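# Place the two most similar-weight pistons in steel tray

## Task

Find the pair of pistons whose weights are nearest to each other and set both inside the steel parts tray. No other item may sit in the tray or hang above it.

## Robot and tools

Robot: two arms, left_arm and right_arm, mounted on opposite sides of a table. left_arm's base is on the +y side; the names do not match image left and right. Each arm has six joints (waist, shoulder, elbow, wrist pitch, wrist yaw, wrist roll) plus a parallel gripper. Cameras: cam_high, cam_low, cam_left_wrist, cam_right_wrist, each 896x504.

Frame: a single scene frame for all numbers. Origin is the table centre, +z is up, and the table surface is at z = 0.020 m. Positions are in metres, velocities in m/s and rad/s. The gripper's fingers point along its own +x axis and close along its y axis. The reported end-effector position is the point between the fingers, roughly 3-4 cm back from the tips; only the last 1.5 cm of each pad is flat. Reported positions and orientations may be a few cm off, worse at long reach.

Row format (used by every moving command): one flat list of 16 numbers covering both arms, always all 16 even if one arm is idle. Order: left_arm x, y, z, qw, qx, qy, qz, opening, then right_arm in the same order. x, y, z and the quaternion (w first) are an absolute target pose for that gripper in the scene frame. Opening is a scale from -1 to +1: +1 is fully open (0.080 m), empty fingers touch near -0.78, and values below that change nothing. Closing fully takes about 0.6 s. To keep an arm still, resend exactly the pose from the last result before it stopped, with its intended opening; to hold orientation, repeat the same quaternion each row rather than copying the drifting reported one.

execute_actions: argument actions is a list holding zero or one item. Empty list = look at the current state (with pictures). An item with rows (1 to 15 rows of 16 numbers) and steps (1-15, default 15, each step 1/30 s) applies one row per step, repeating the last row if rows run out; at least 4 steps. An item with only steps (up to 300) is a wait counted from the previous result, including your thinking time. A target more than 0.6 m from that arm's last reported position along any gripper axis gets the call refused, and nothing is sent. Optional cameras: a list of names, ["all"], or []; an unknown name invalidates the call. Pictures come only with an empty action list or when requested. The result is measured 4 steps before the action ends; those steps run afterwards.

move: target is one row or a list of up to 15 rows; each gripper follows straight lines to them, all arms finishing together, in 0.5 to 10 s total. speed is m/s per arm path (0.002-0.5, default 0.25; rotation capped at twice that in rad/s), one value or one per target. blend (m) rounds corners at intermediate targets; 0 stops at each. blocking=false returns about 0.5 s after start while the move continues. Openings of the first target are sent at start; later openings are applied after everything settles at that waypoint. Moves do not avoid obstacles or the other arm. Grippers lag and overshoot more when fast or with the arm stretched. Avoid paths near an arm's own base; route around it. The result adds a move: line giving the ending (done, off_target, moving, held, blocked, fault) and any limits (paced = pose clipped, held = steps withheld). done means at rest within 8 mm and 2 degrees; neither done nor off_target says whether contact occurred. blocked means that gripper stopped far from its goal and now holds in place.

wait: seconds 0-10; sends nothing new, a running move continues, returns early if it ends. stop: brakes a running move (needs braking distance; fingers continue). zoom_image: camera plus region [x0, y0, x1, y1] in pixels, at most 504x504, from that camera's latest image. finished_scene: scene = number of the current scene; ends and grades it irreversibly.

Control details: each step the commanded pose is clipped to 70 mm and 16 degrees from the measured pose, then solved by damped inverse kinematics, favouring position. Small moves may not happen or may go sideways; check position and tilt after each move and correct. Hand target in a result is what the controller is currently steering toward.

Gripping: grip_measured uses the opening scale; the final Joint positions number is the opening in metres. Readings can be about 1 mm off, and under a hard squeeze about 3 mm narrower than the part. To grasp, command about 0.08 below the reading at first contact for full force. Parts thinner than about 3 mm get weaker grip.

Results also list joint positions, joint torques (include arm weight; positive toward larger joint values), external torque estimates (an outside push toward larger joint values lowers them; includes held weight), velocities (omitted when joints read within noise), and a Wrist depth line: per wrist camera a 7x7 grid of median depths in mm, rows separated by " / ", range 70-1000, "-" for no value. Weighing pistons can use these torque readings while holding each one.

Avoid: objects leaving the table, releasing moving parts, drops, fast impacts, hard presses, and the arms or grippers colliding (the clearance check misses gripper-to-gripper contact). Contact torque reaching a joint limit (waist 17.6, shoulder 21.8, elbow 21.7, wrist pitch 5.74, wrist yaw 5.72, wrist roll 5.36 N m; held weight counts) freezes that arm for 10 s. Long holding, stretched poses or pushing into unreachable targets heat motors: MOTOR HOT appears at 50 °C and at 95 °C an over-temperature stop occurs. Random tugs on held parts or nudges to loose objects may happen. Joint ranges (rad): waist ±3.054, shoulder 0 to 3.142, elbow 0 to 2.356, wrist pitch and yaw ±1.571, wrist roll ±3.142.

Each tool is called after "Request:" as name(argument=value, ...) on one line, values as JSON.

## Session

Request:
execute_actions(actions=[])

Request:
zoom_image(camera="cam_low", region=[280, 180, 780, 460])

Request:
zoom_image(camera="cam_high", region=[240, 100, 640, 440])

Scene clock: 0.00 s of 12600.00 s.
left_arm: end_effector_position=(+0.0943, +0.2772, +0.1503) grip_measured=+1.000 end_effector_quat_wxyz=(+0.706, +0.448, +0.166, -0.524) | right_arm: end_effector_position=(-0.2367, -0.2797, +0.2227) grip_measured=+1.000 end_effector_quat_wxyz=(+0.495, -0.260, +0.135, +0.818)
Joint positions: left_arm=[0.453 0.644 0.415 -0.557 -0.102 0.598 0.08] | right_arm=[1.169 0.956 0.69 -0.456 0.564 0.397 0.08]
Joint velocities: within noise
Joint torques (N m): no reading
External joint torques (N m): no reading
Heat: left arm: hottest wrist roll 39 °C (+0.0 °C/min); right arm: hottest wrist yaw 37 °C (+0.0 °C/min).
Wrist depth (mm): cam_left_wrist=[- - 229 196 238 211 189 / - 340 214 182 217 203 182 / - 238 204 175 170 195 174 / - 222 193 178 174 181 170 / - 209 185 186 176 93 164 / - - 198 190 195 93 - / - - 221 207 187 79 -] | cam_right_wrist=[- - - - 534 536 541 / - - - 464 462 443 446 / - - - 393 395 404 385 / - - - 350 353 339 351 / - - 308 310 319 104 306 / - - 274 281 284 85 - / - - 251 256 259 81 -]
Hand target: left_arm +0.0944, +0.2771, +0.1506; +0.706, +0.447, +0.166, -0.523 | right_arm -0.2371, -0.2794, +0.2251; +0.495, -0.256, +0.136, +0.819

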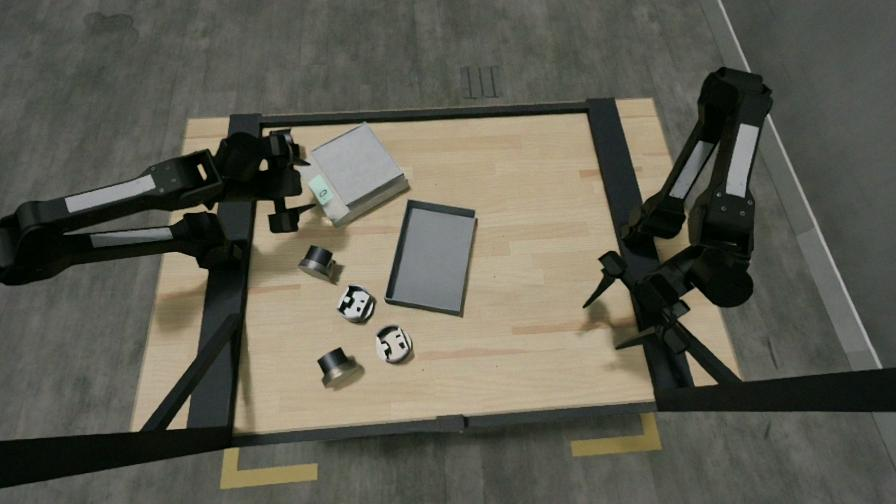

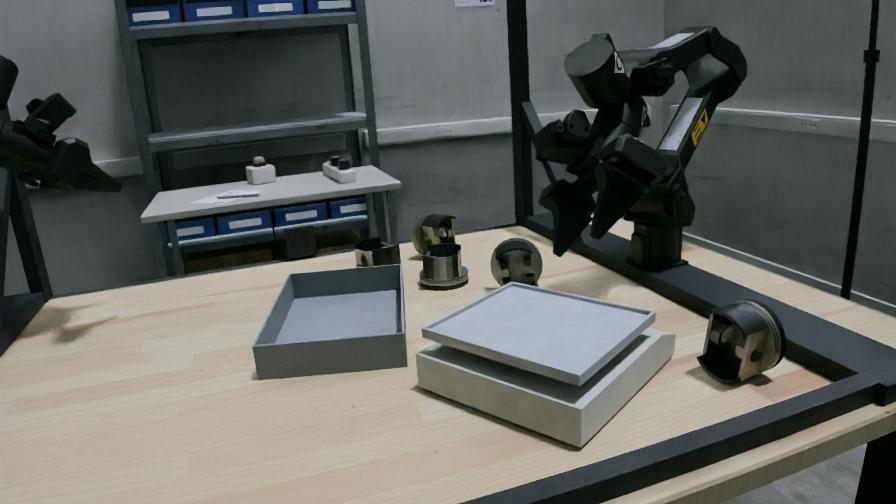

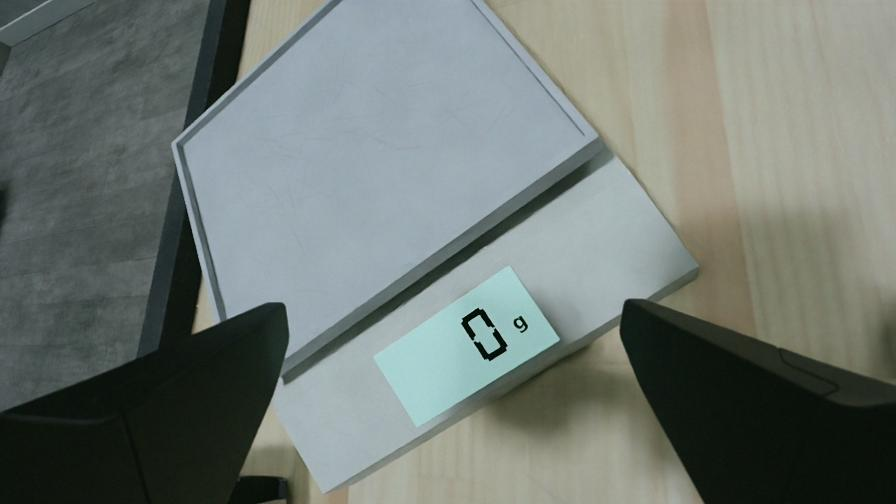

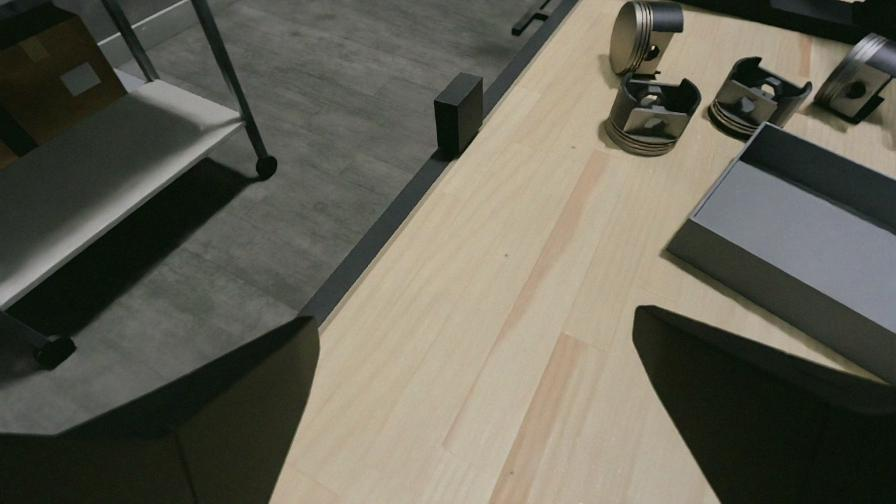

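Scaled by 1.008.

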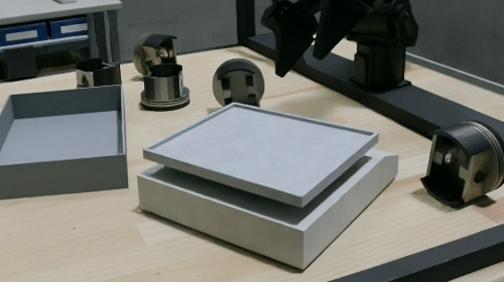

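Scaled by 1.260.

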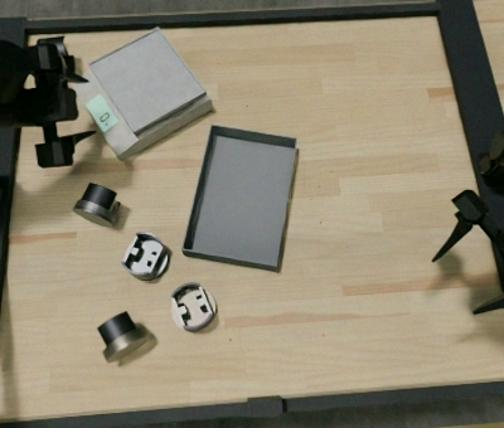

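Request:
move(target=[[0.05, 0.24, 0.27, 0.626, 0.300, 0.417, -0.588, 1, -0.2367, -0.2797, 0.2227, 0.495, -0.260, 0.135, 0.818, 1],[-0.12, 0.15, 0.27, 0.5, 0.5, 0.5, -0.5, 1, -0.2367, -0.2797, 0.2227, 0.495, -0.260, 0.135, 0.818, 1]], speed=0.35, blend=[0.04,0])

Scene clock: 2.70 s of 12600.00 s.
left_arm: end_effector_position=(-0.1185, +0.1519, +0.2705) grip_measured=+1.000 end_effector_quat_wxyz=(+0.517, +0.465, +0.480, -0.535) | right_arm: end_effector_position=(-0.2367, -0.2797, +0.2227) grip_measured=+1.000 end_effector_quat_wxyz=(+0.495, -0.260, +0.135, +0.818)
Joint positions: left_arm=[-0.323 1.753 1.857 -1.563 -0.003 -0.325 0.08] | right_arm=[1.169 0.956 0.69 -0.457 0.564 0.397 0.08]
Joint velocities: within noise
Joint torques (N m): left_arm=[-0.2 -4.86 6.34 0.46 0.08 -0.12] | right_arm=[0.04 -2.56 6.05 1.56 0.32 0.06]
External joint torques (N m): left_arm=[-0.19 2.18 0.74 -0.07 0.1 -0.12] | right_arm=[0.06 -0.33 -0.3 0.25 0.1 0.06]
Heat: left arm: hottest wrist roll 39 °C (+0.0 °C/min); right arm: hottest wrist yaw 37 °C (+0.0 °C/min).
Wrist depth (mm): cam_left_wrist=[274 280 286 292 299 304 316 / 289 293 297 302 297 316 - / 296 304 310 315 322 332 - / 275 317 323 311 337 341 - / 283 304 327 346 348 275 - / - - 275 359 367 93 - / - - 369 379 388 79 -] | cam_right_wrist=[- - - - 536 541 551 / - - - 459 459 439 450 / - - - 400 398 402 385 / - - - 350 351 340 356 / - - 309 311 319 104 305 / - - 275 282 282 84 - / - - 251 258 258 81 -]
Hand target: left_arm -0.1200, +0.1501, +0.2696; +0.516, +0.465, +0.482, -0.534 | right_arm -0.2367, -0.2797, +0.2227; +0.495, -0.260, +0.135, +0.818
Off the commanded pose: left_arm 0.002 m, 6 deg | right_arm 0.000 m, 0 deg.
joint sent to its limit (left arm) — joint 4 (wrist pitch), lower limit.
Kept back: nothing.
move: off_target (left_arm)

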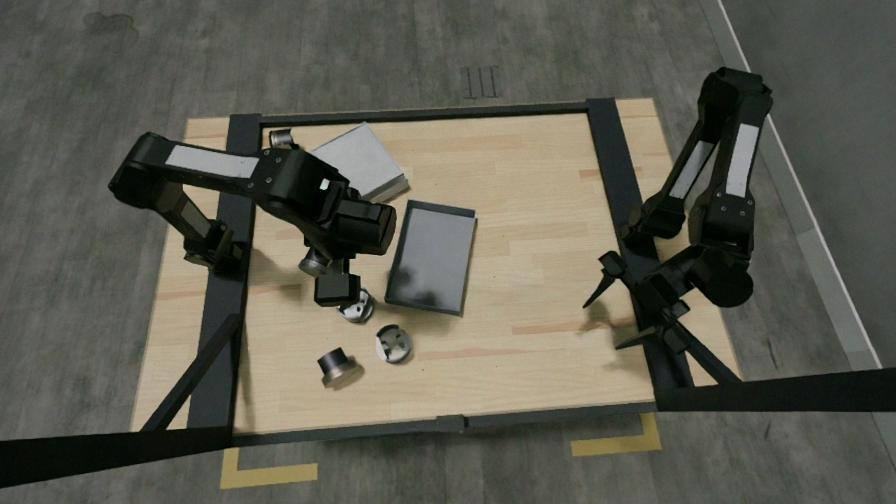

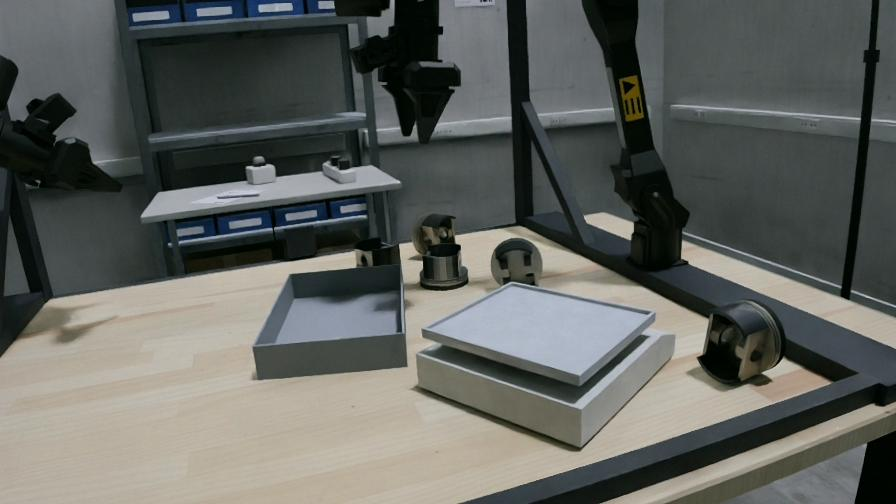

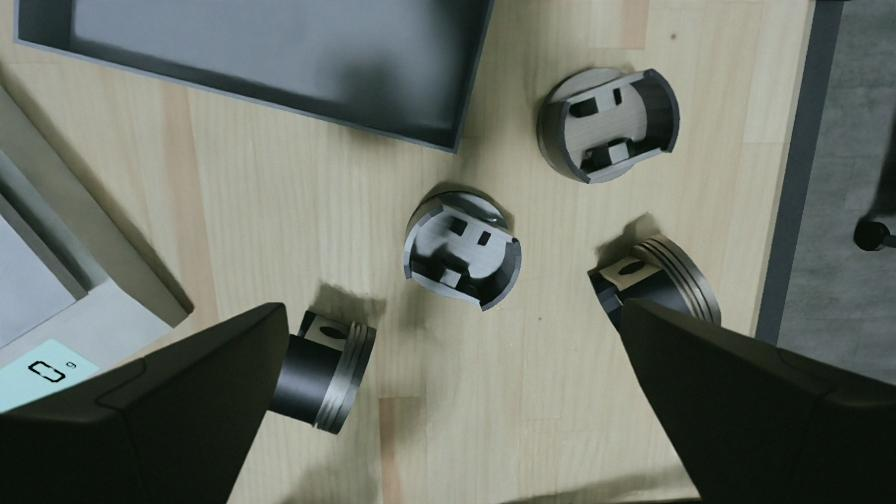

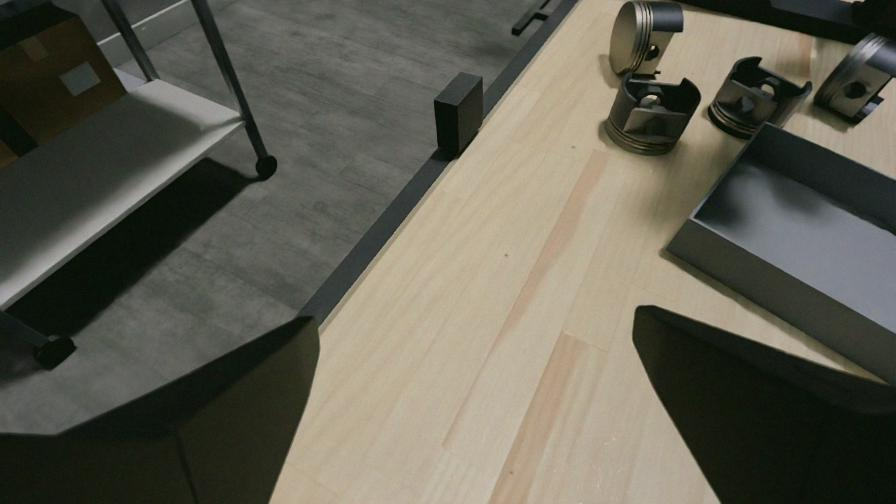

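Request:
zoom_image(camera="cam_left_wrist", region=[380, 40, 720, 340])

Request:
zoom_image(camera="cam_left_wrist", region=[200, 260, 460, 460])

Scaled by 1.482.

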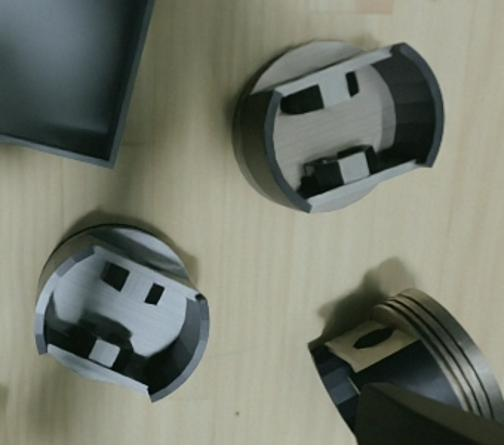

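Scaled by 1.938.

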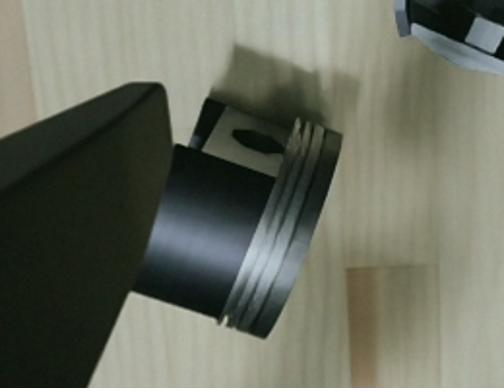

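Request:
move(target=[[-0.1344, 0.181, 0.17, 0.6877, 0.1645, 0.6877, -0.1645, 1, -0.2367, -0.2797, 0.2227, 0.495, -0.260, 0.135, 0.818, 1],[-0.1344, 0.181, 0.13, 0.6877, 0.1645, 0.6877, -0.1645, 1, -0.2367, -0.2797, 0.2227, 0.495, -0.260, 0.135, 0.818, 1]], speed=0.35, blend=[0.02,0], cameras=["cam_left_wrist"])

Scene clock: 6.33 s of 12600.00 s.
left_arm: end_effector_position=(-0.1339, +0.1780, +0.1343) grip_measured=+1.000 end_effector_quat_wxyz=(+0.688, +0.159, +0.688, -0.170) | right_arm: end_effector_position=(-0.2367, -0.2797, +0.2227) grip_measured=+1.000 end_effector_quat_wxyz=(+0.495, -0.260, +0.135, +0.818)
Joint positions: left_arm=[-0.397 1.725 1.281 -1.112 -0.003 -1.504 0.08] | right_arm=[1.169 0.956 0.69 -0.457 0.564 0.397 0.08]
Joint velocities: within noise
Joint torques (N m): left_arm=[-0.42 -5.17 4.16 0.45 0.05 -0.13] | right_arm=[0.13 -2.76 5.93 1.56 0.32 0.07]
External joint torques (N m): left_arm=[-0.36 1.71 -1.5 0.13 0.09 -0.13] | right_arm=[0.13 -0.5 -0.49 0.23 0.1 0.07]
Heat: left arm: hottest wrist roll 39 °C (+0.0 °C/min); right arm: hottest wrist yaw 37 °C (+0.0 °C/min).
Wrist depth (mm): cam_left_wrist=[153 156 159 161 160 162 163 / 107 162 168 169 168 168 168 / 112 136 176 164 180 182 184 / 183 185 184 161 189 190 195 / 194 191 195 174 200 149 207 / - - 211 213 216 93 - / - - 226 224 228 79 -] | cam_right_wrist=[- - - - 528 541 415 / - - - 459 461 442 451 / - - - 393 401 402 382 / - - - 347 351 340 355 / - - 308 312 317 104 306 / - - 275 283 283 85 - / - - 251 257 258 81 -]
Hand target: left_arm -0.1344, +0.1809, +0.1301; +0.688, +0.164, +0.688, -0.165 | right_arm -0.2367, -0.2797, +0.2227; +0.495, -0.260, +0.135, +0.818
Off the commanded pose: left_arm 0.005 m, 1 deg | right_arm 0.000 m, 0 deg.
Kept back: nothing.
move: done
Images, in order (width x height): cam_left_wrist 896x504.

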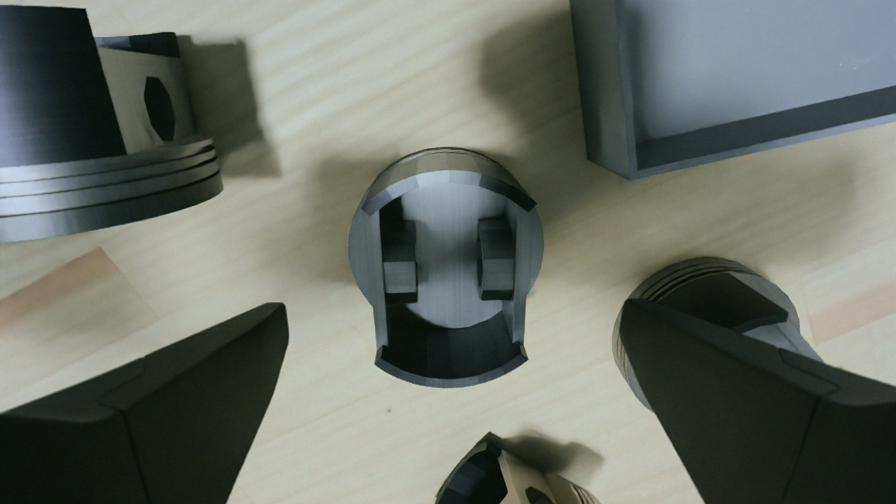

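Request:
move(target=[[-0.1365, 0.1836, 0.127, 0.6877, 0.1645, 0.6877, -0.1645, 0.65, -0.2367, -0.2797, 0.2227, 0.495, -0.260, 0.135, 0.818, 1],[-0.1365, 0.1836, 0.0765, 0.6877, 0.1645, 0.6877, -0.1645, 0.65, -0.2367, -0.2797, 0.2227, 0.495, -0.260, 0.135, 0.818, 1],[-0.1365, 0.1836, 0.0765, 0.6877, 0.1645, 0.6877, -0.1645, 0.1, -0.2367, -0.2797, 0.2227, 0.495, -0.260, 0.135, 0.818, 1]], speed=0.15, cameras=["cam_left_wrist"])

Scene clock: 8.63 s of 12600.00 s.
left_arm: end_effector_position=(-0.1364, +0.1799, +0.0813) grip_measured=+0.309 end_effector_quat_wxyz=(+0.687, +0.158, +0.688, -0.171) | right_arm: end_effector_position=(-0.2367, -0.2797, +0.2227) grip_measured=+1.000 end_effector_quat_wxyz=(+0.495, -0.260, +0.135, +0.818)
Joint positions: left_arm=[-0.407 1.781 1.128 -0.9 -0.002 -1.514 0.049] | right_arm=[1.169 0.956 0.69 -0.457 0.564 0.397 0.08]
Joint velocities: within noise
Joint torques (N m): left_arm=[-0.41 -4.9 3.94 0.42 0.03 -0.12] | right_arm=[0.03 -2.43 5.9 1.6 0.32 0.07]
External joint torques (N m): left_arm=[-0.38 2.08 -1.38 0.1 0.09 -0.12] | right_arm=[0.03 -0.19 -0.52 0.27 0.1 0.06]
Heat: left arm: hottest wrist roll 39 °C (+0.0 °C/min); right arm: hottest wrist yaw 37 °C (+0.0 °C/min).
Wrist depth (mm): cam_left_wrist=[109 110 111 112 114 104 113 / 114 116 117 119 120 100 119 / - 122 123 118 126 101 131 / 128 128 128 114 131 136 137 / 136 136 99 119 99 142 142 / - - 97 128 101 - 118 / - - 98 113 - - -] | cam_right_wrist=[- - - - 527 512 334 / - - - 460 459 428 445 / - - - 395 399 399 383 / - - - 348 352 341 355 / - - 309 311 320 104 304 / - - 275 281 282 84 - / - - 252 256 258 81 -]
Hand target: left_arm -0.1364, +0.1836, +0.0767; +0.688, +0.164, +0.688, -0.165 | right_arm -0.2367, -0.2797, +0.2227; +0.495, -0.260, +0.135, +0.818
Off the commanded pose: left_arm 0.006 m, 1 deg | right_arm 0.000 m, 0 deg.
Kept back: nothing.
move: done
Images, in order (width x height): cam_left_wrist 896x504.

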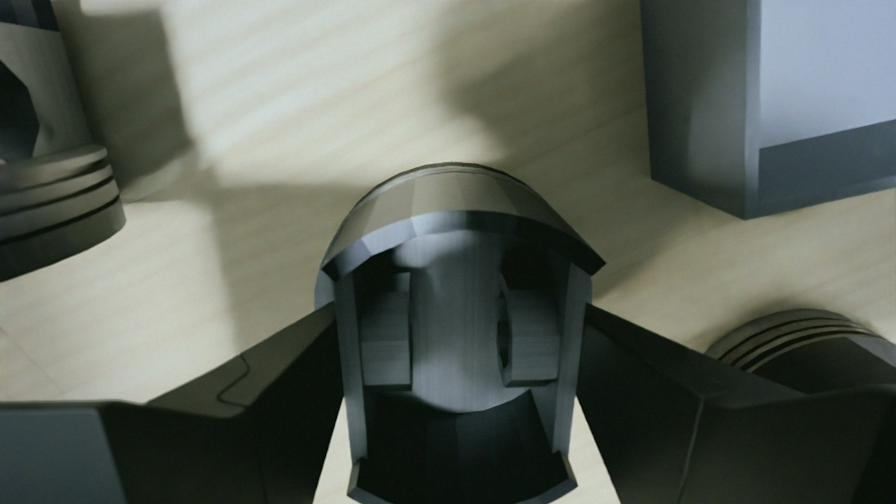

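Request:
move(target=[[-0.13, 0.18, 0.16, 0.6877, 0.1645, 0.6877, -0.1645, 0.1, -0.2367, -0.2797, 0.2227, 0.495, -0.260, 0.135, 0.818, 1],[0.0, 0.17, 0.23, 0.6877, 0.1645, 0.6877, -0.1645, 0.1, -0.2367, -0.2797, 0.2227, 0.495, -0.260, 0.135, 0.818, 1],[0.15, 0.15, 0.235, 0.6409, 0.2988, 0.6409, -0.2988, 0.1, -0.2367, -0.2797, 0.2227, 0.495, -0.260, 0.135, 0.818, 1]], speed=0.35, blend=[0.03,0.05,0])

Scene clock: 10.63 s of 12600.00 s.
left_arm: end_effector_position=(+0.1496, +0.1526, +0.2336) grip_measured=+0.309 end_effector_quat_wxyz=(+0.644, +0.296, +0.640, -0.297) | right_arm: end_effector_position=(-0.2367, -0.2797, +0.2227) grip_measured=+1.000 end_effector_quat_wxyz=(+0.495, -0.260, +0.135, +0.818)
Joint positions: left_arm=[0.484 1.898 1.895 -1.562 -0.003 -0.225 0.049] | right_arm=[1.169 0.956 0.69 -0.457 0.564 0.397 0.08]
Joint velocities: within noise
Joint torques (N m): left_arm=[-0.17 -6.31 6.88 0.27 0.09 0.15] | right_arm=[0.03 -2.45 6.02 1.59 0.33 0.06]
External joint torques (N m): left_arm=[-0.22 1.78 1.31 -0.06 0.11 0.15] | right_arm=[0.03 -0.2 -0.38 0.27 0.11 0.06]
Heat: left arm: hottest wrist roll 39 °C (+0.0 °C/min); right arm: hottest wrist yaw 37 °C (+0.0 °C/min).
Wrist depth (mm): cam_left_wrist=[242 189 191 195 248 250 254 / 254 199 201 203 260 264 269 / 268 210 211 109 280 281 283 / 281 224 219 115 292 297 303 / 267 283 97 119 99 315 321 / - - 97 127 101 - 314 / - - 98 113 - - -] | cam_right_wrist=[- - - - 529 538 542 / - - - 460 455 452 461 / - - - 397 400 402 386 / - - - 347 353 338 355 / - - 310 311 321 104 305 / - - 274 280 284 84 - / - - 252 256 258 81 -]
Hand target: left_arm +0.1499, +0.1500, +0.2348; +0.644, +0.297, +0.638, -0.301 | right_arm -0.2367, -0.2797, +0.2227; +0.495, -0.260, +0.135, +0.818
Off the commanded pose: left_arm 0.003 m, 0 deg | right_arm 0.000 m, 0 deg.
joint sent to its limit (left arm) — joint 4 (wrist pitch), lower limit.
Kept back: nothing.
move: done

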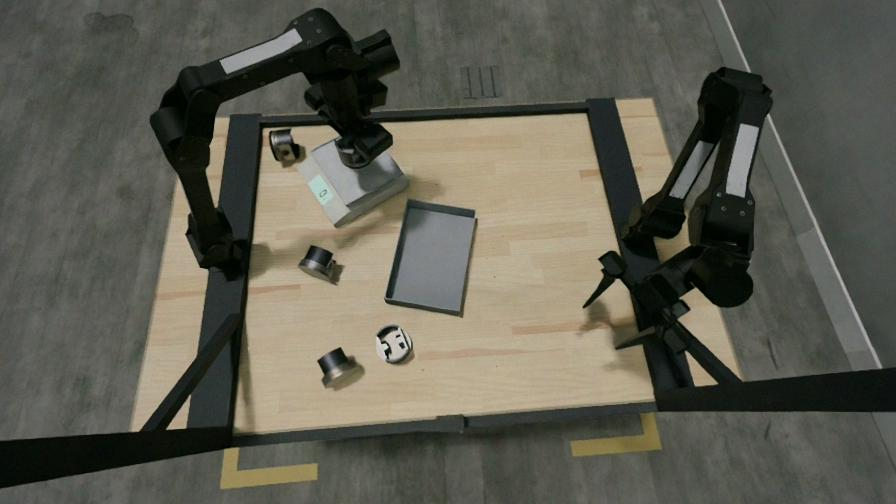

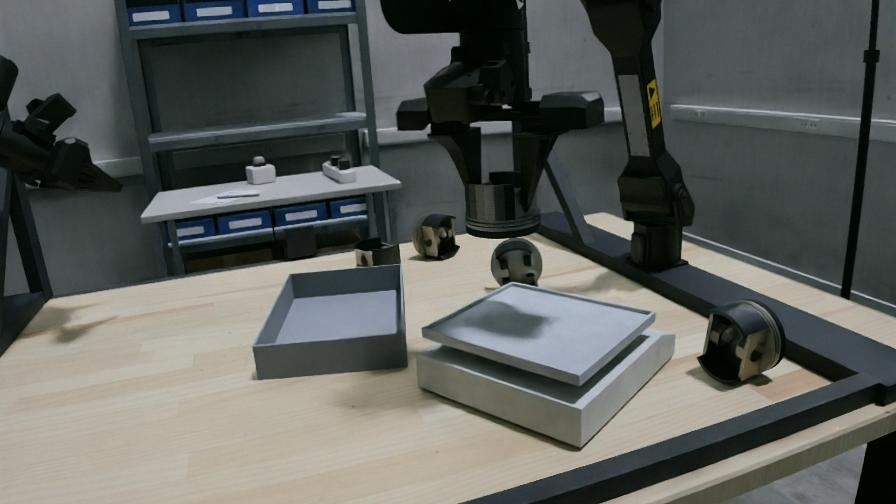

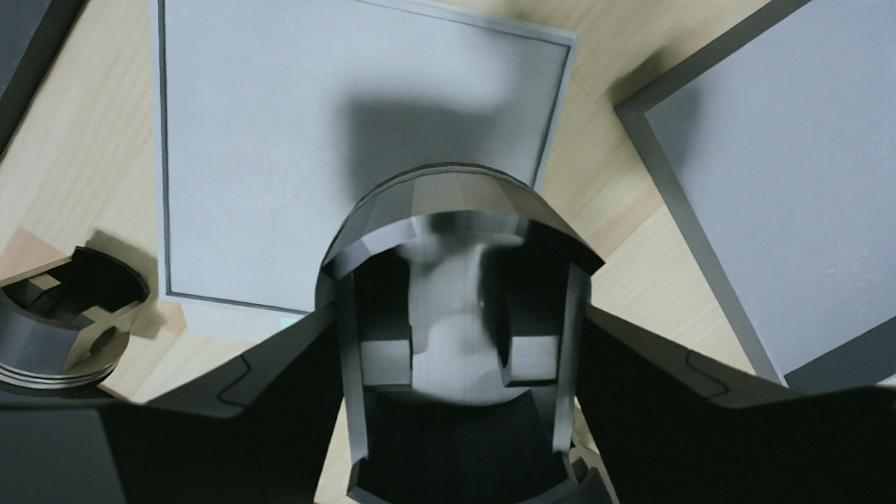

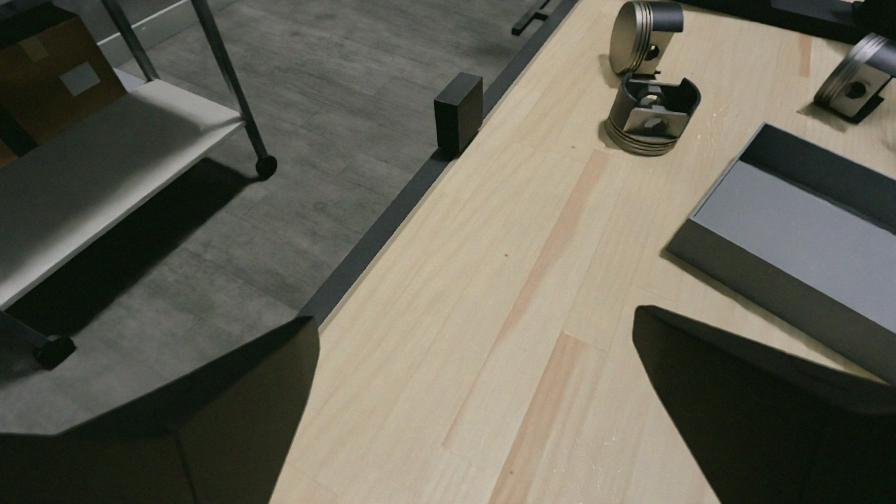

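Request:
move(target=[[0.1366, 0.178, 0.2, 0.6214, 0.3374, 0.6214, -0.3374, 0.1, -0.2367, -0.2797, 0.2227, 0.495, -0.260, 0.135, 0.818, 1],[0.1366, 0.178, 0.152, 0.6214, 0.3374, 0.6214, -0.3374, 0.1, -0.2367, -0.2797, 0.2227, 0.495, -0.260, 0.135, 0.818, 1]], speed=[0.25,0.15], blend=[0.01,0], cameras=["cam_left_wrist","cam_high","cam_low"])

Request:
zoom_image(camera="cam_high", region=[290, 160, 350, 220])

Scene clock: 12.50 s of 12600.00 s.
left_arm: end_effector_position=(+0.1371, +0.1767, +0.1509) grip_measured=+0.309 end_effector_quat_wxyz=(+0.621, +0.338, +0.622, -0.335) | right_arm: end_effector_position=(-0.2367, -0.2797, +0.2227) grip_measured=+1.000 end_effector_quat_wxyz=(+0.495, -0.260, +0.135, +0.818)
Joint positions: left_arm=[0.484 1.78 1.413 -1.208 -0.003 -0.099 0.049] | right_arm=[1.169 0.956 0.69 -0.457 0.564 0.397 0.08]
Joint velocities: within noise
Joint torques (N m): left_arm=[0.08 -7.39 4.73 0.45 0.09 0.14] | right_arm=[-0.06 -2.29 5.94 1.59 0.33 0.09]
External joint torques (N m): left_arm=[0.07 -0.03 -1.02 0.1 0.1 0.14] | right_arm=[-0.04 -0.05 -0.49 0.26 0.1 0.09]
Heat: left arm: hottest wrist roll 39 °C (+0.0 °C/min); right arm: hottest wrist yaw 37 °C (+0.0 °C/min).
Wrist depth (mm): cam_left_wrist=[114 115 116 118 117 177 176 / 120 121 123 124 125 188 176 / 127 127 129 117 132 199 191 / 136 136 135 114 137 212 212 / 144 145 98 119 99 223 229 / - - 98 128 100 - 240 / - - 98 113 - - -] | cam_right_wrist=[- - - - 531 540 544 / - - - 459 464 455 455 / - - - 397 399 398 382 / - - - 349 352 342 355 / - - 309 313 320 104 304 / - - 273 281 282 84 - / - - 250 256 259 81 -]
Hand target: left_arm +0.1366, +0.1780, +0.1520; +0.621, +0.338, +0.621, -0.337 | right_arm -0.2367, -0.2797, +0.2227; +0.495, -0.260, +0.135, +0.818
Off the commanded pose: left_arm 0.002 m, 0 deg | right_arm 0.000 m, 0 deg.
Kept back: nothing.
move: done
Images, in order (width x height): cam_high 896x504, cam_low 896x504, cam_left_wrist 896x504.

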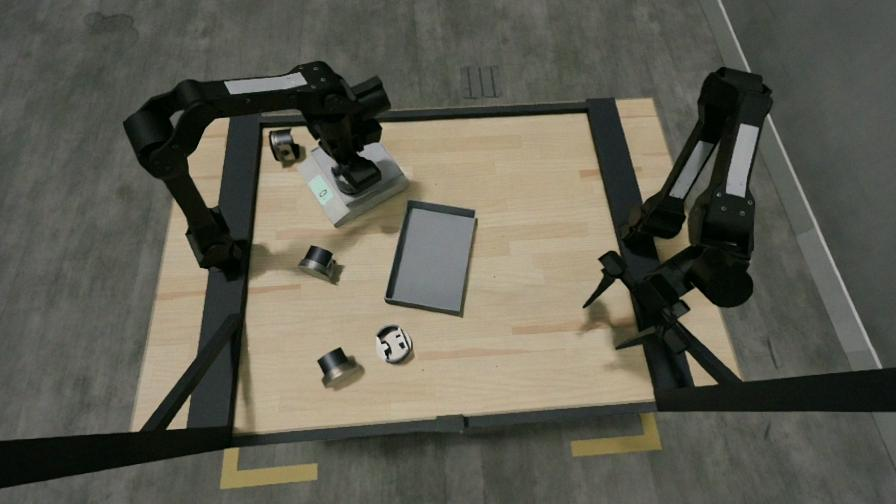

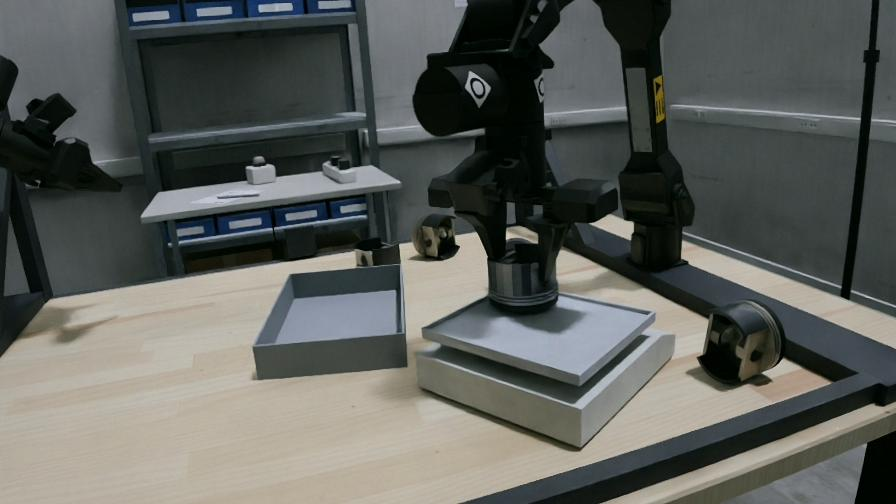

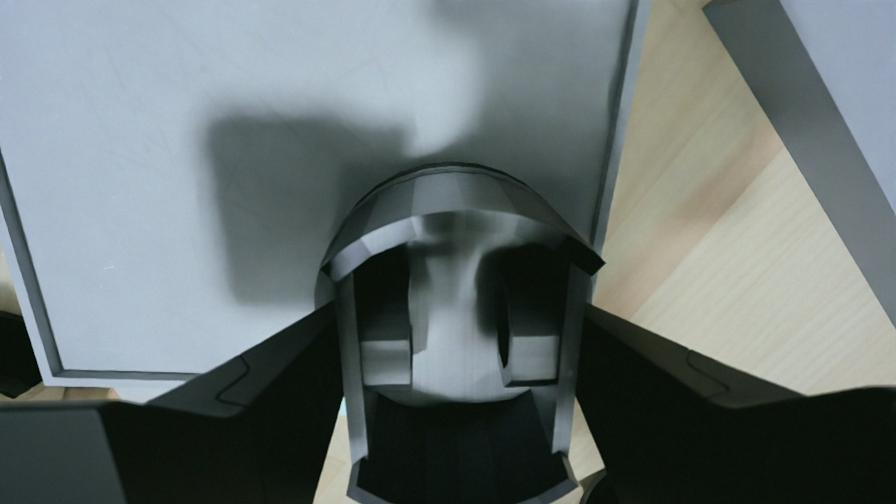

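Scaled by 8.400.

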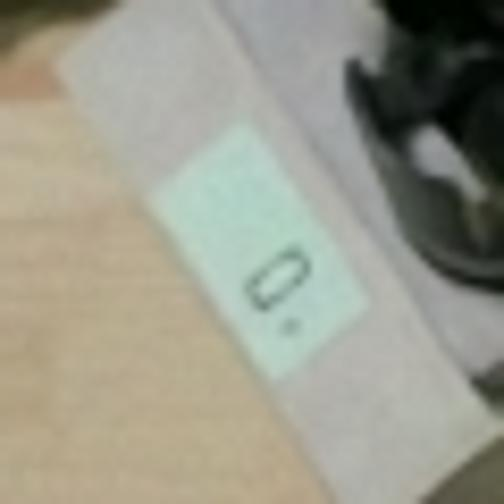

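Request:
move(target=[[0.14, 0.1735, 0.152, 0.6214, 0.3374, 0.6214, -0.3374, 0.1, -0.2367, -0.2797, 0.2227, 0.495, -0.260, 0.135, 0.818, 1],[0.14, 0.1735, 0.1445, 0.6214, 0.3374, 0.6214, -0.3374, 0.1, -0.2367, -0.2797, 0.2227, 0.495, -0.260, 0.135, 0.818, 1]], speed=[0.08,0.05], cameras=["cam_left_wrist","cam_high"])

Request:
zoom_image(camera="cam_high", region=[290, 160, 350, 220])

Scene clock: 13.47 s of 12600.00 s.
left_arm: end_effector_position=(+0.1397, +0.1719, +0.1480) grip_measured=+0.309 end_effector_quat_wxyz=(+0.625, +0.336, +0.618, -0.339) | right_arm: end_effector_position=(-0.2367, -0.2797, +0.2227) grip_measured=+1.000 end_effector_quat_wxyz=(+0.495, -0.260, +0.135, +0.818)
Joint positions: left_arm=[0.484 1.789 1.413 -1.184 -0.003 -0.097 0.049] | right_arm=[1.169 0.956 0.69 -0.457 0.564 0.397 0.08]
Joint velocities: within noise
Joint torques (N m): left_arm=[0.3 -5.7 4.69 0.48 0.09 0.14] | right_arm=[0.06 -2.33 5.95 1.56 0.37 0.05]
External joint torques (N m): left_arm=[0.32 1.67 -1 0.12 0.11 0.14] | right_arm=[0.05 -0.08 -0.49 0.23 0.16 0.05]
Heat: left arm: hottest wrist roll 39 °C (+0.0 °C/min); right arm: hottest wrist yaw 37 °C (+0.0 °C/min).
Wrist depth (mm): cam_left_wrist=[112 112 114 116 116 174 174 / 118 119 120 122 123 185 177 / 124 126 126 109 129 196 188 / 133 133 132 114 135 208 207 / 139 141 98 119 99 220 225 / - - 98 128 101 - 236 / - - 98 113 - - -] | cam_right_wrist=[- - - - 530 533 546 / - - - 464 459 454 459 / - - - 395 400 403 385 / - - - 350 352 339 353 / - - 310 311 319 104 304 / - - 273 281 282 85 - / - - 251 256 260 81 -]
Hand target: left_arm +0.1400, +0.1735, +0.1445; +0.621, +0.337, +0.621, -0.337 | right_arm -0.2367, -0.2797, +0.2227; +0.495, -0.260, +0.135, +0.818
Off the commanded pose: left_arm 0.004 m, 1 deg | right_arm 0.000 m, 0 deg.
Kept back: nothing.
move: done
Images, in order (width x height): cam_high 896x504, cam_left_wrist 896x504.

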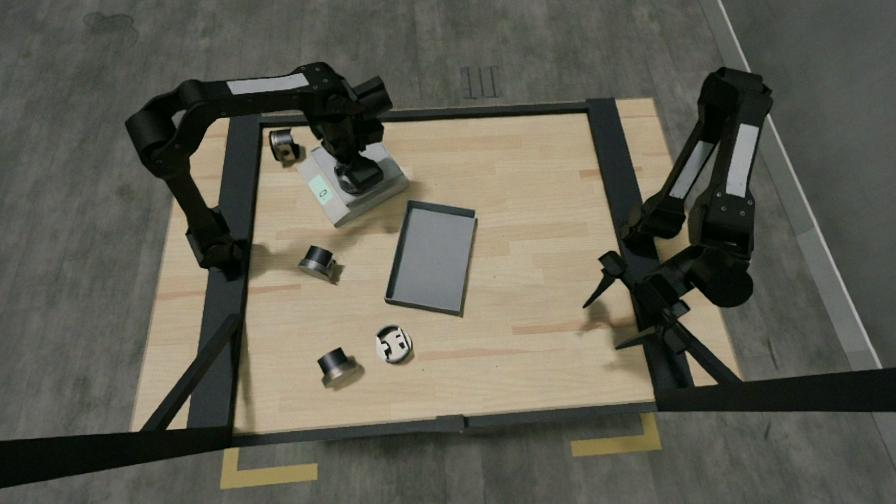

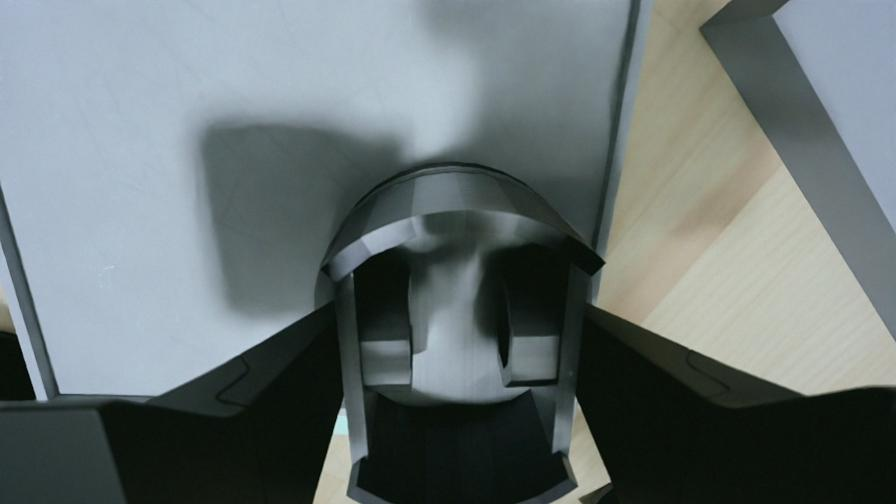

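Scaled by 8.400.

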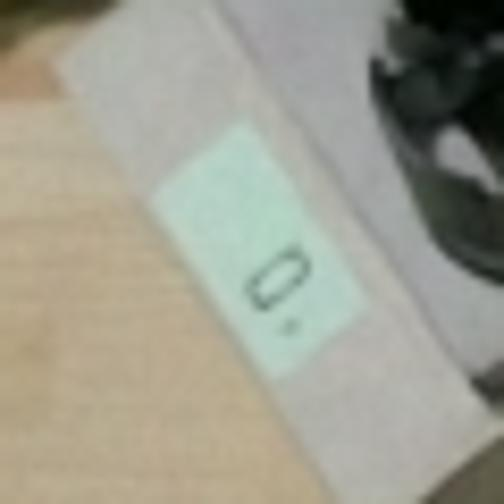

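Request:
move(target=[[0.14, 0.1735, 0.142, 0.6214, 0.3374, 0.6214, -0.3374, 0.1, -0.2367, -0.2797, 0.2227, 0.495, -0.260, 0.135, 0.818, 1],[0.14, 0.1735, 0.142, 0.6214, 0.3374, 0.6214, -0.3374, 0.42, -0.2367, -0.2797, 0.2227, 0.495, -0.260, 0.135, 0.818, 1],[0.14, 0.1735, 0.142, 0.6214, 0.3374, 0.6214, -0.3374, 0.65, -0.2367, -0.2797, 0.2227, 0.495, -0.260, 0.135, 0.818, 1]], speed=0.05, cameras=["cam_left_wrist","cam_high"])

Request:
zoom_image(camera="cam_high", region=[290, 160, 350, 220])

Scene clock: 16.10 s of 12600.00 s.
left_arm: end_effector_position=(+0.1397, +0.1719, +0.1453) grip_measured=+0.647 end_effector_quat_wxyz=(+0.625, +0.336, +0.618, -0.339) | right_arm: end_effector_position=(-0.2367, -0.2797, +0.2227) grip_measured=+1.000 end_effector_quat_wxyz=(+0.495, -0.260, +0.135, +0.818)
Joint positions: left_arm=[0.484 1.791 1.405 -1.174 -0.003 -0.096 0.064] | right_arm=[1.169 0.956 0.69 -0.457 0.564 0.397 0.08]
Joint velocities: within noise
Joint torques (N m): left_arm=[0.31 -5.75 4.73 0.48 0.09 0.14] | right_arm=[0.05 -2.41 5.93 1.58 0.33 0.05]
External joint torques (N m): left_arm=[0.32 1.65 -0.98 0.11 0.1 0.14] | right_arm=[0.05 -0.19 -0.49 0.26 0.11 0.04]
Heat: left arm: hottest wrist roll 39 °C (+0.0 °C/min); right arm: hottest wrist yaw 37 °C (+0.0 °C/min).
Wrist depth (mm): cam_left_wrist=[111 111 112 114 115 171 171 / 116 117 119 120 120 183 172 / 122 124 124 110 128 194 180 / 131 130 130 116 133 205 206 / 136 137 101 121 99 214 221 / - - 94 129 101 80 232 / - - 105 113 - 81 -] | cam_right_wrist=[- - - - 524 535 547 / - - - 459 461 458 456 / - - - 395 399 402 384 / - - - 349 352 339 354 / - - 307 311 320 104 304 / - - 276 283 283 85 - / - - 251 257 259 81 -]
Hand target: left_arm +0.1399, +0.1735, +0.1420; +0.621, +0.338, +0.621, -0.337 | right_arm -0.2367, -0.2797, +0.2227; +0.495, -0.260, +0.135, +0.818
Off the commanded pose: left_arm 0.004 m, 1 deg | right_arm 0.000 m, 0 deg.
Kept back: nothing.
move: done
Images, in order (width x height): cam_high 896x504, cam_left_wrist 896x504.

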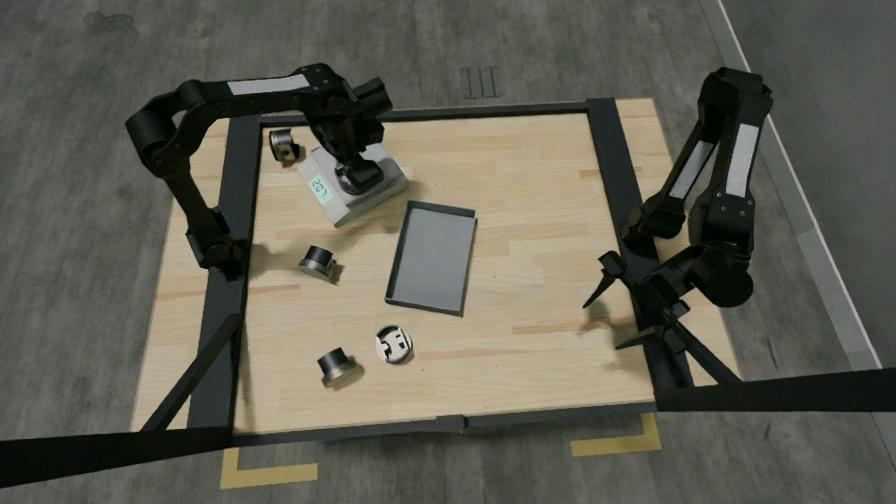

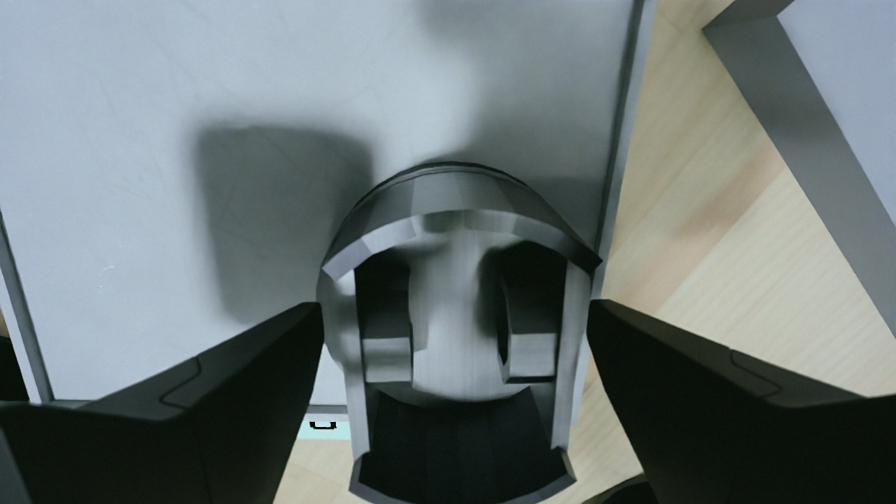

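Scaled by 8.400.

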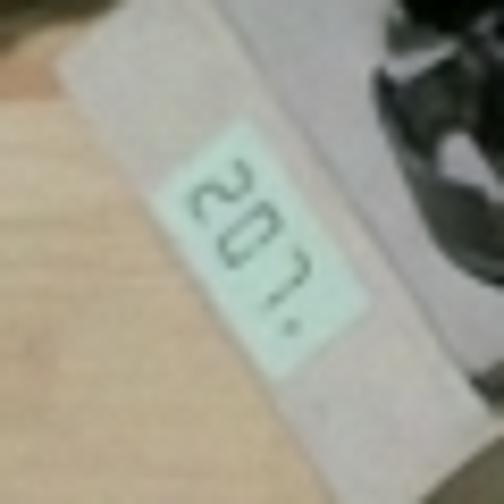

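Request:
move(target=[[0.14, 0.1735, 0.2, 0.6214, 0.3374, 0.6214, -0.3374, 0.65, -0.2367, -0.2797, 0.2227, 0.495, -0.260, 0.135, 0.818, 1],[-0.05, 0.16, 0.2, 0.3827, 0.5946, 0.3827, -0.5946, 0.65, -0.2367, -0.2797, 0.2227, 0.495, -0.260, 0.135, 0.818, 1],[-0.2218, 0.106, 0.135, 0.1258, 0.6958, 0.1258, -0.6958, 0.65, -0.2367, -0.2797, 0.2227, 0.495, -0.260, 0.135, 0.818, 1]], speed=[0.15,0.4,0.35], blend=[0.02,0.05,0], cameras=["cam_left_wrist"])

Scene clock: 19.67 s of 12600.00 s.
left_arm: end_effector_position=(-0.2208, +0.1073, +0.1379) grip_measured=+0.647 end_effector_quat_wxyz=(+0.129, +0.695, +0.125, -0.697) | right_arm: end_effector_position=(-0.2367, -0.2797, +0.2227) grip_measured=+1.000 end_effector_quat_wxyz=(+0.495, -0.260, +0.135, +0.818)
Joint positions: left_arm=[-0.524 2.129 1.848 -1.283 -0.002 0.68 0.064] | right_arm=[1.169 0.956 0.69 -0.457 0.564 0.397 0.08]
Joint velocities: within noise
Joint torques (N m): left_arm=[-0.03 -7.21 6.48 0.29 0.1 0.15] | right_arm=[0.16 -2.34 5.99 1.58 0.3 0.06]
External joint torques (N m): left_arm=[-0.1 2.58 0.76 -0.07 0.08 0.15] | right_arm=[0.15 -0.08 -0.42 0.25 0.08 0.05]
Heat: left arm: hottest wrist roll 39 °C (+0.0 °C/min); right arm: hottest wrist yaw 37 °C (+0.0 °C/min).
Wrist depth (mm): cam_left_wrist=[155 157 158 161 163 165 167 / 164 165 166 161 172 174 176 / 172 173 175 159 181 159 129 / 172 183 185 169 192 170 122 / 188 171 193 162 199 146 128 / - - 180 214 215 80 221 / - - 203 232 234 81 -] | cam_right_wrist=[- - - - 532 385 527 / - - - 454 460 451 457 / - - - 398 396 403 386 / - - - 351 350 339 354 / - - 306 311 318 104 306 / - - 273 281 283 85 - / - - 251 257 259 81 -]
Hand target: left_arm -0.2217, +0.1060, +0.1350; +0.126, +0.696, +0.126, -0.696 | right_arm -0.2367, -0.2797, +0.2227; +0.495, -0.260, +0.135, +0.818
Off the commanded pose: left_arm 0.003 m, 0 deg | right_arm 0.000 m, 0 deg.
Kept back: nothing.
move: done
Images, in order (width x height): cam_left_wrist 896x504.

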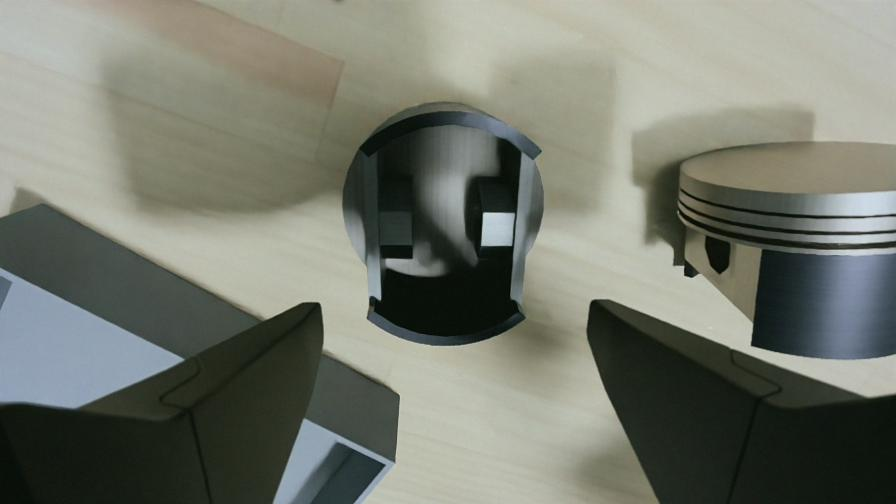

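Request:
move(target=[[-0.2274, 0.105, 0.125, 0.1082, 0.6988, 0.1082, -0.6988, 0.65, -0.2367, -0.2797, 0.2227, 0.495, -0.260, 0.135, 0.818, 1],[-0.2274, 0.105, 0.0765, 0.1082, 0.6988, 0.1082, -0.6988, 0.65, -0.2367, -0.2797, 0.2227, 0.495, -0.260, 0.135, 0.818, 1]], speed=0.12, blend=[0.01,0], cameras=["cam_left_wrist"])

Scene clock: 20.93 s of 12600.00 s.
left_arm: end_effector_position=(-0.2273, +0.1019, +0.0826) grip_measured=+0.647 end_effector_quat_wxyz=(+0.116, +0.695, +0.106, -0.702) | right_arm: end_effector_position=(-0.2367, -0.2797, +0.2227) grip_measured=+1.000 end_effector_quat_wxyz=(+0.495, -0.260, +0.135, +0.818)
Joint positions: left_arm=[-0.531 2.184 1.713 -1.083 -0.002 0.72 0.064] | right_arm=[1.169 0.956 0.69 -0.457 0.564 0.397 0.08]
Joint velocities: within noise
Joint torques (N m): left_arm=[-0.36 -7.81 4.41 0.48 0.1 0.15] | right_arm=[0.15 -2.35 6.08 1.57 0.33 0.04]
External joint torques (N m): left_arm=[-0.29 2.4 -1.31 0.07 0.07 0.15] | right_arm=[0.13 -0.12 -0.29 0.25 0.12 0.03]
Heat: left arm: hottest wrist roll 39 °C (+0.0 °C/min); right arm: hottest wrist yaw 37 °C (+0.0 °C/min).
Wrist depth (mm): cam_left_wrist=[107 108 110 111 112 113 115 / 112 114 114 116 118 119 121 / 120 120 120 105 123 126 126 / 125 126 124 111 113 134 100 / 134 133 100 118 97 139 126 / - - 94 123 101 80 - / - - 100 105 102 82 -] | cam_right_wrist=[- - - - 528 324 540 / - - - 461 461 381 458 / - - - 395 402 400 387 / - - - 347 351 337 356 / - - 308 311 318 104 303 / - - 275 282 282 84 - / - - 251 257 258 81 -]
Hand target: left_arm -0.2274, +0.1050, +0.0766; +0.108, +0.699, +0.108, -0.699 | right_arm -0.2367, -0.2797, +0.2227; +0.495, -0.260, +0.135, +0.818
Off the commanded pose: left_arm 0.007 m, 1 deg | right_arm 0.000 m, 0 deg.
Kept back: nothing.
move: done
Images, in order (width x height): cam_left_wrist 896x504.

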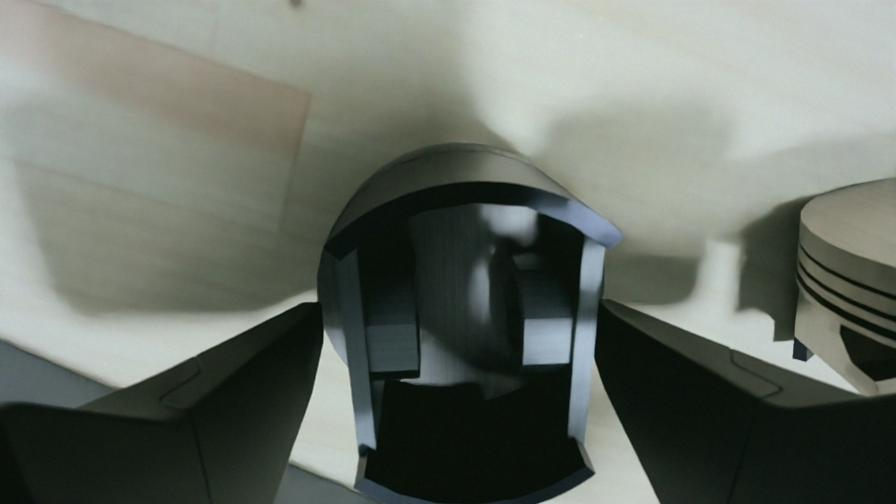

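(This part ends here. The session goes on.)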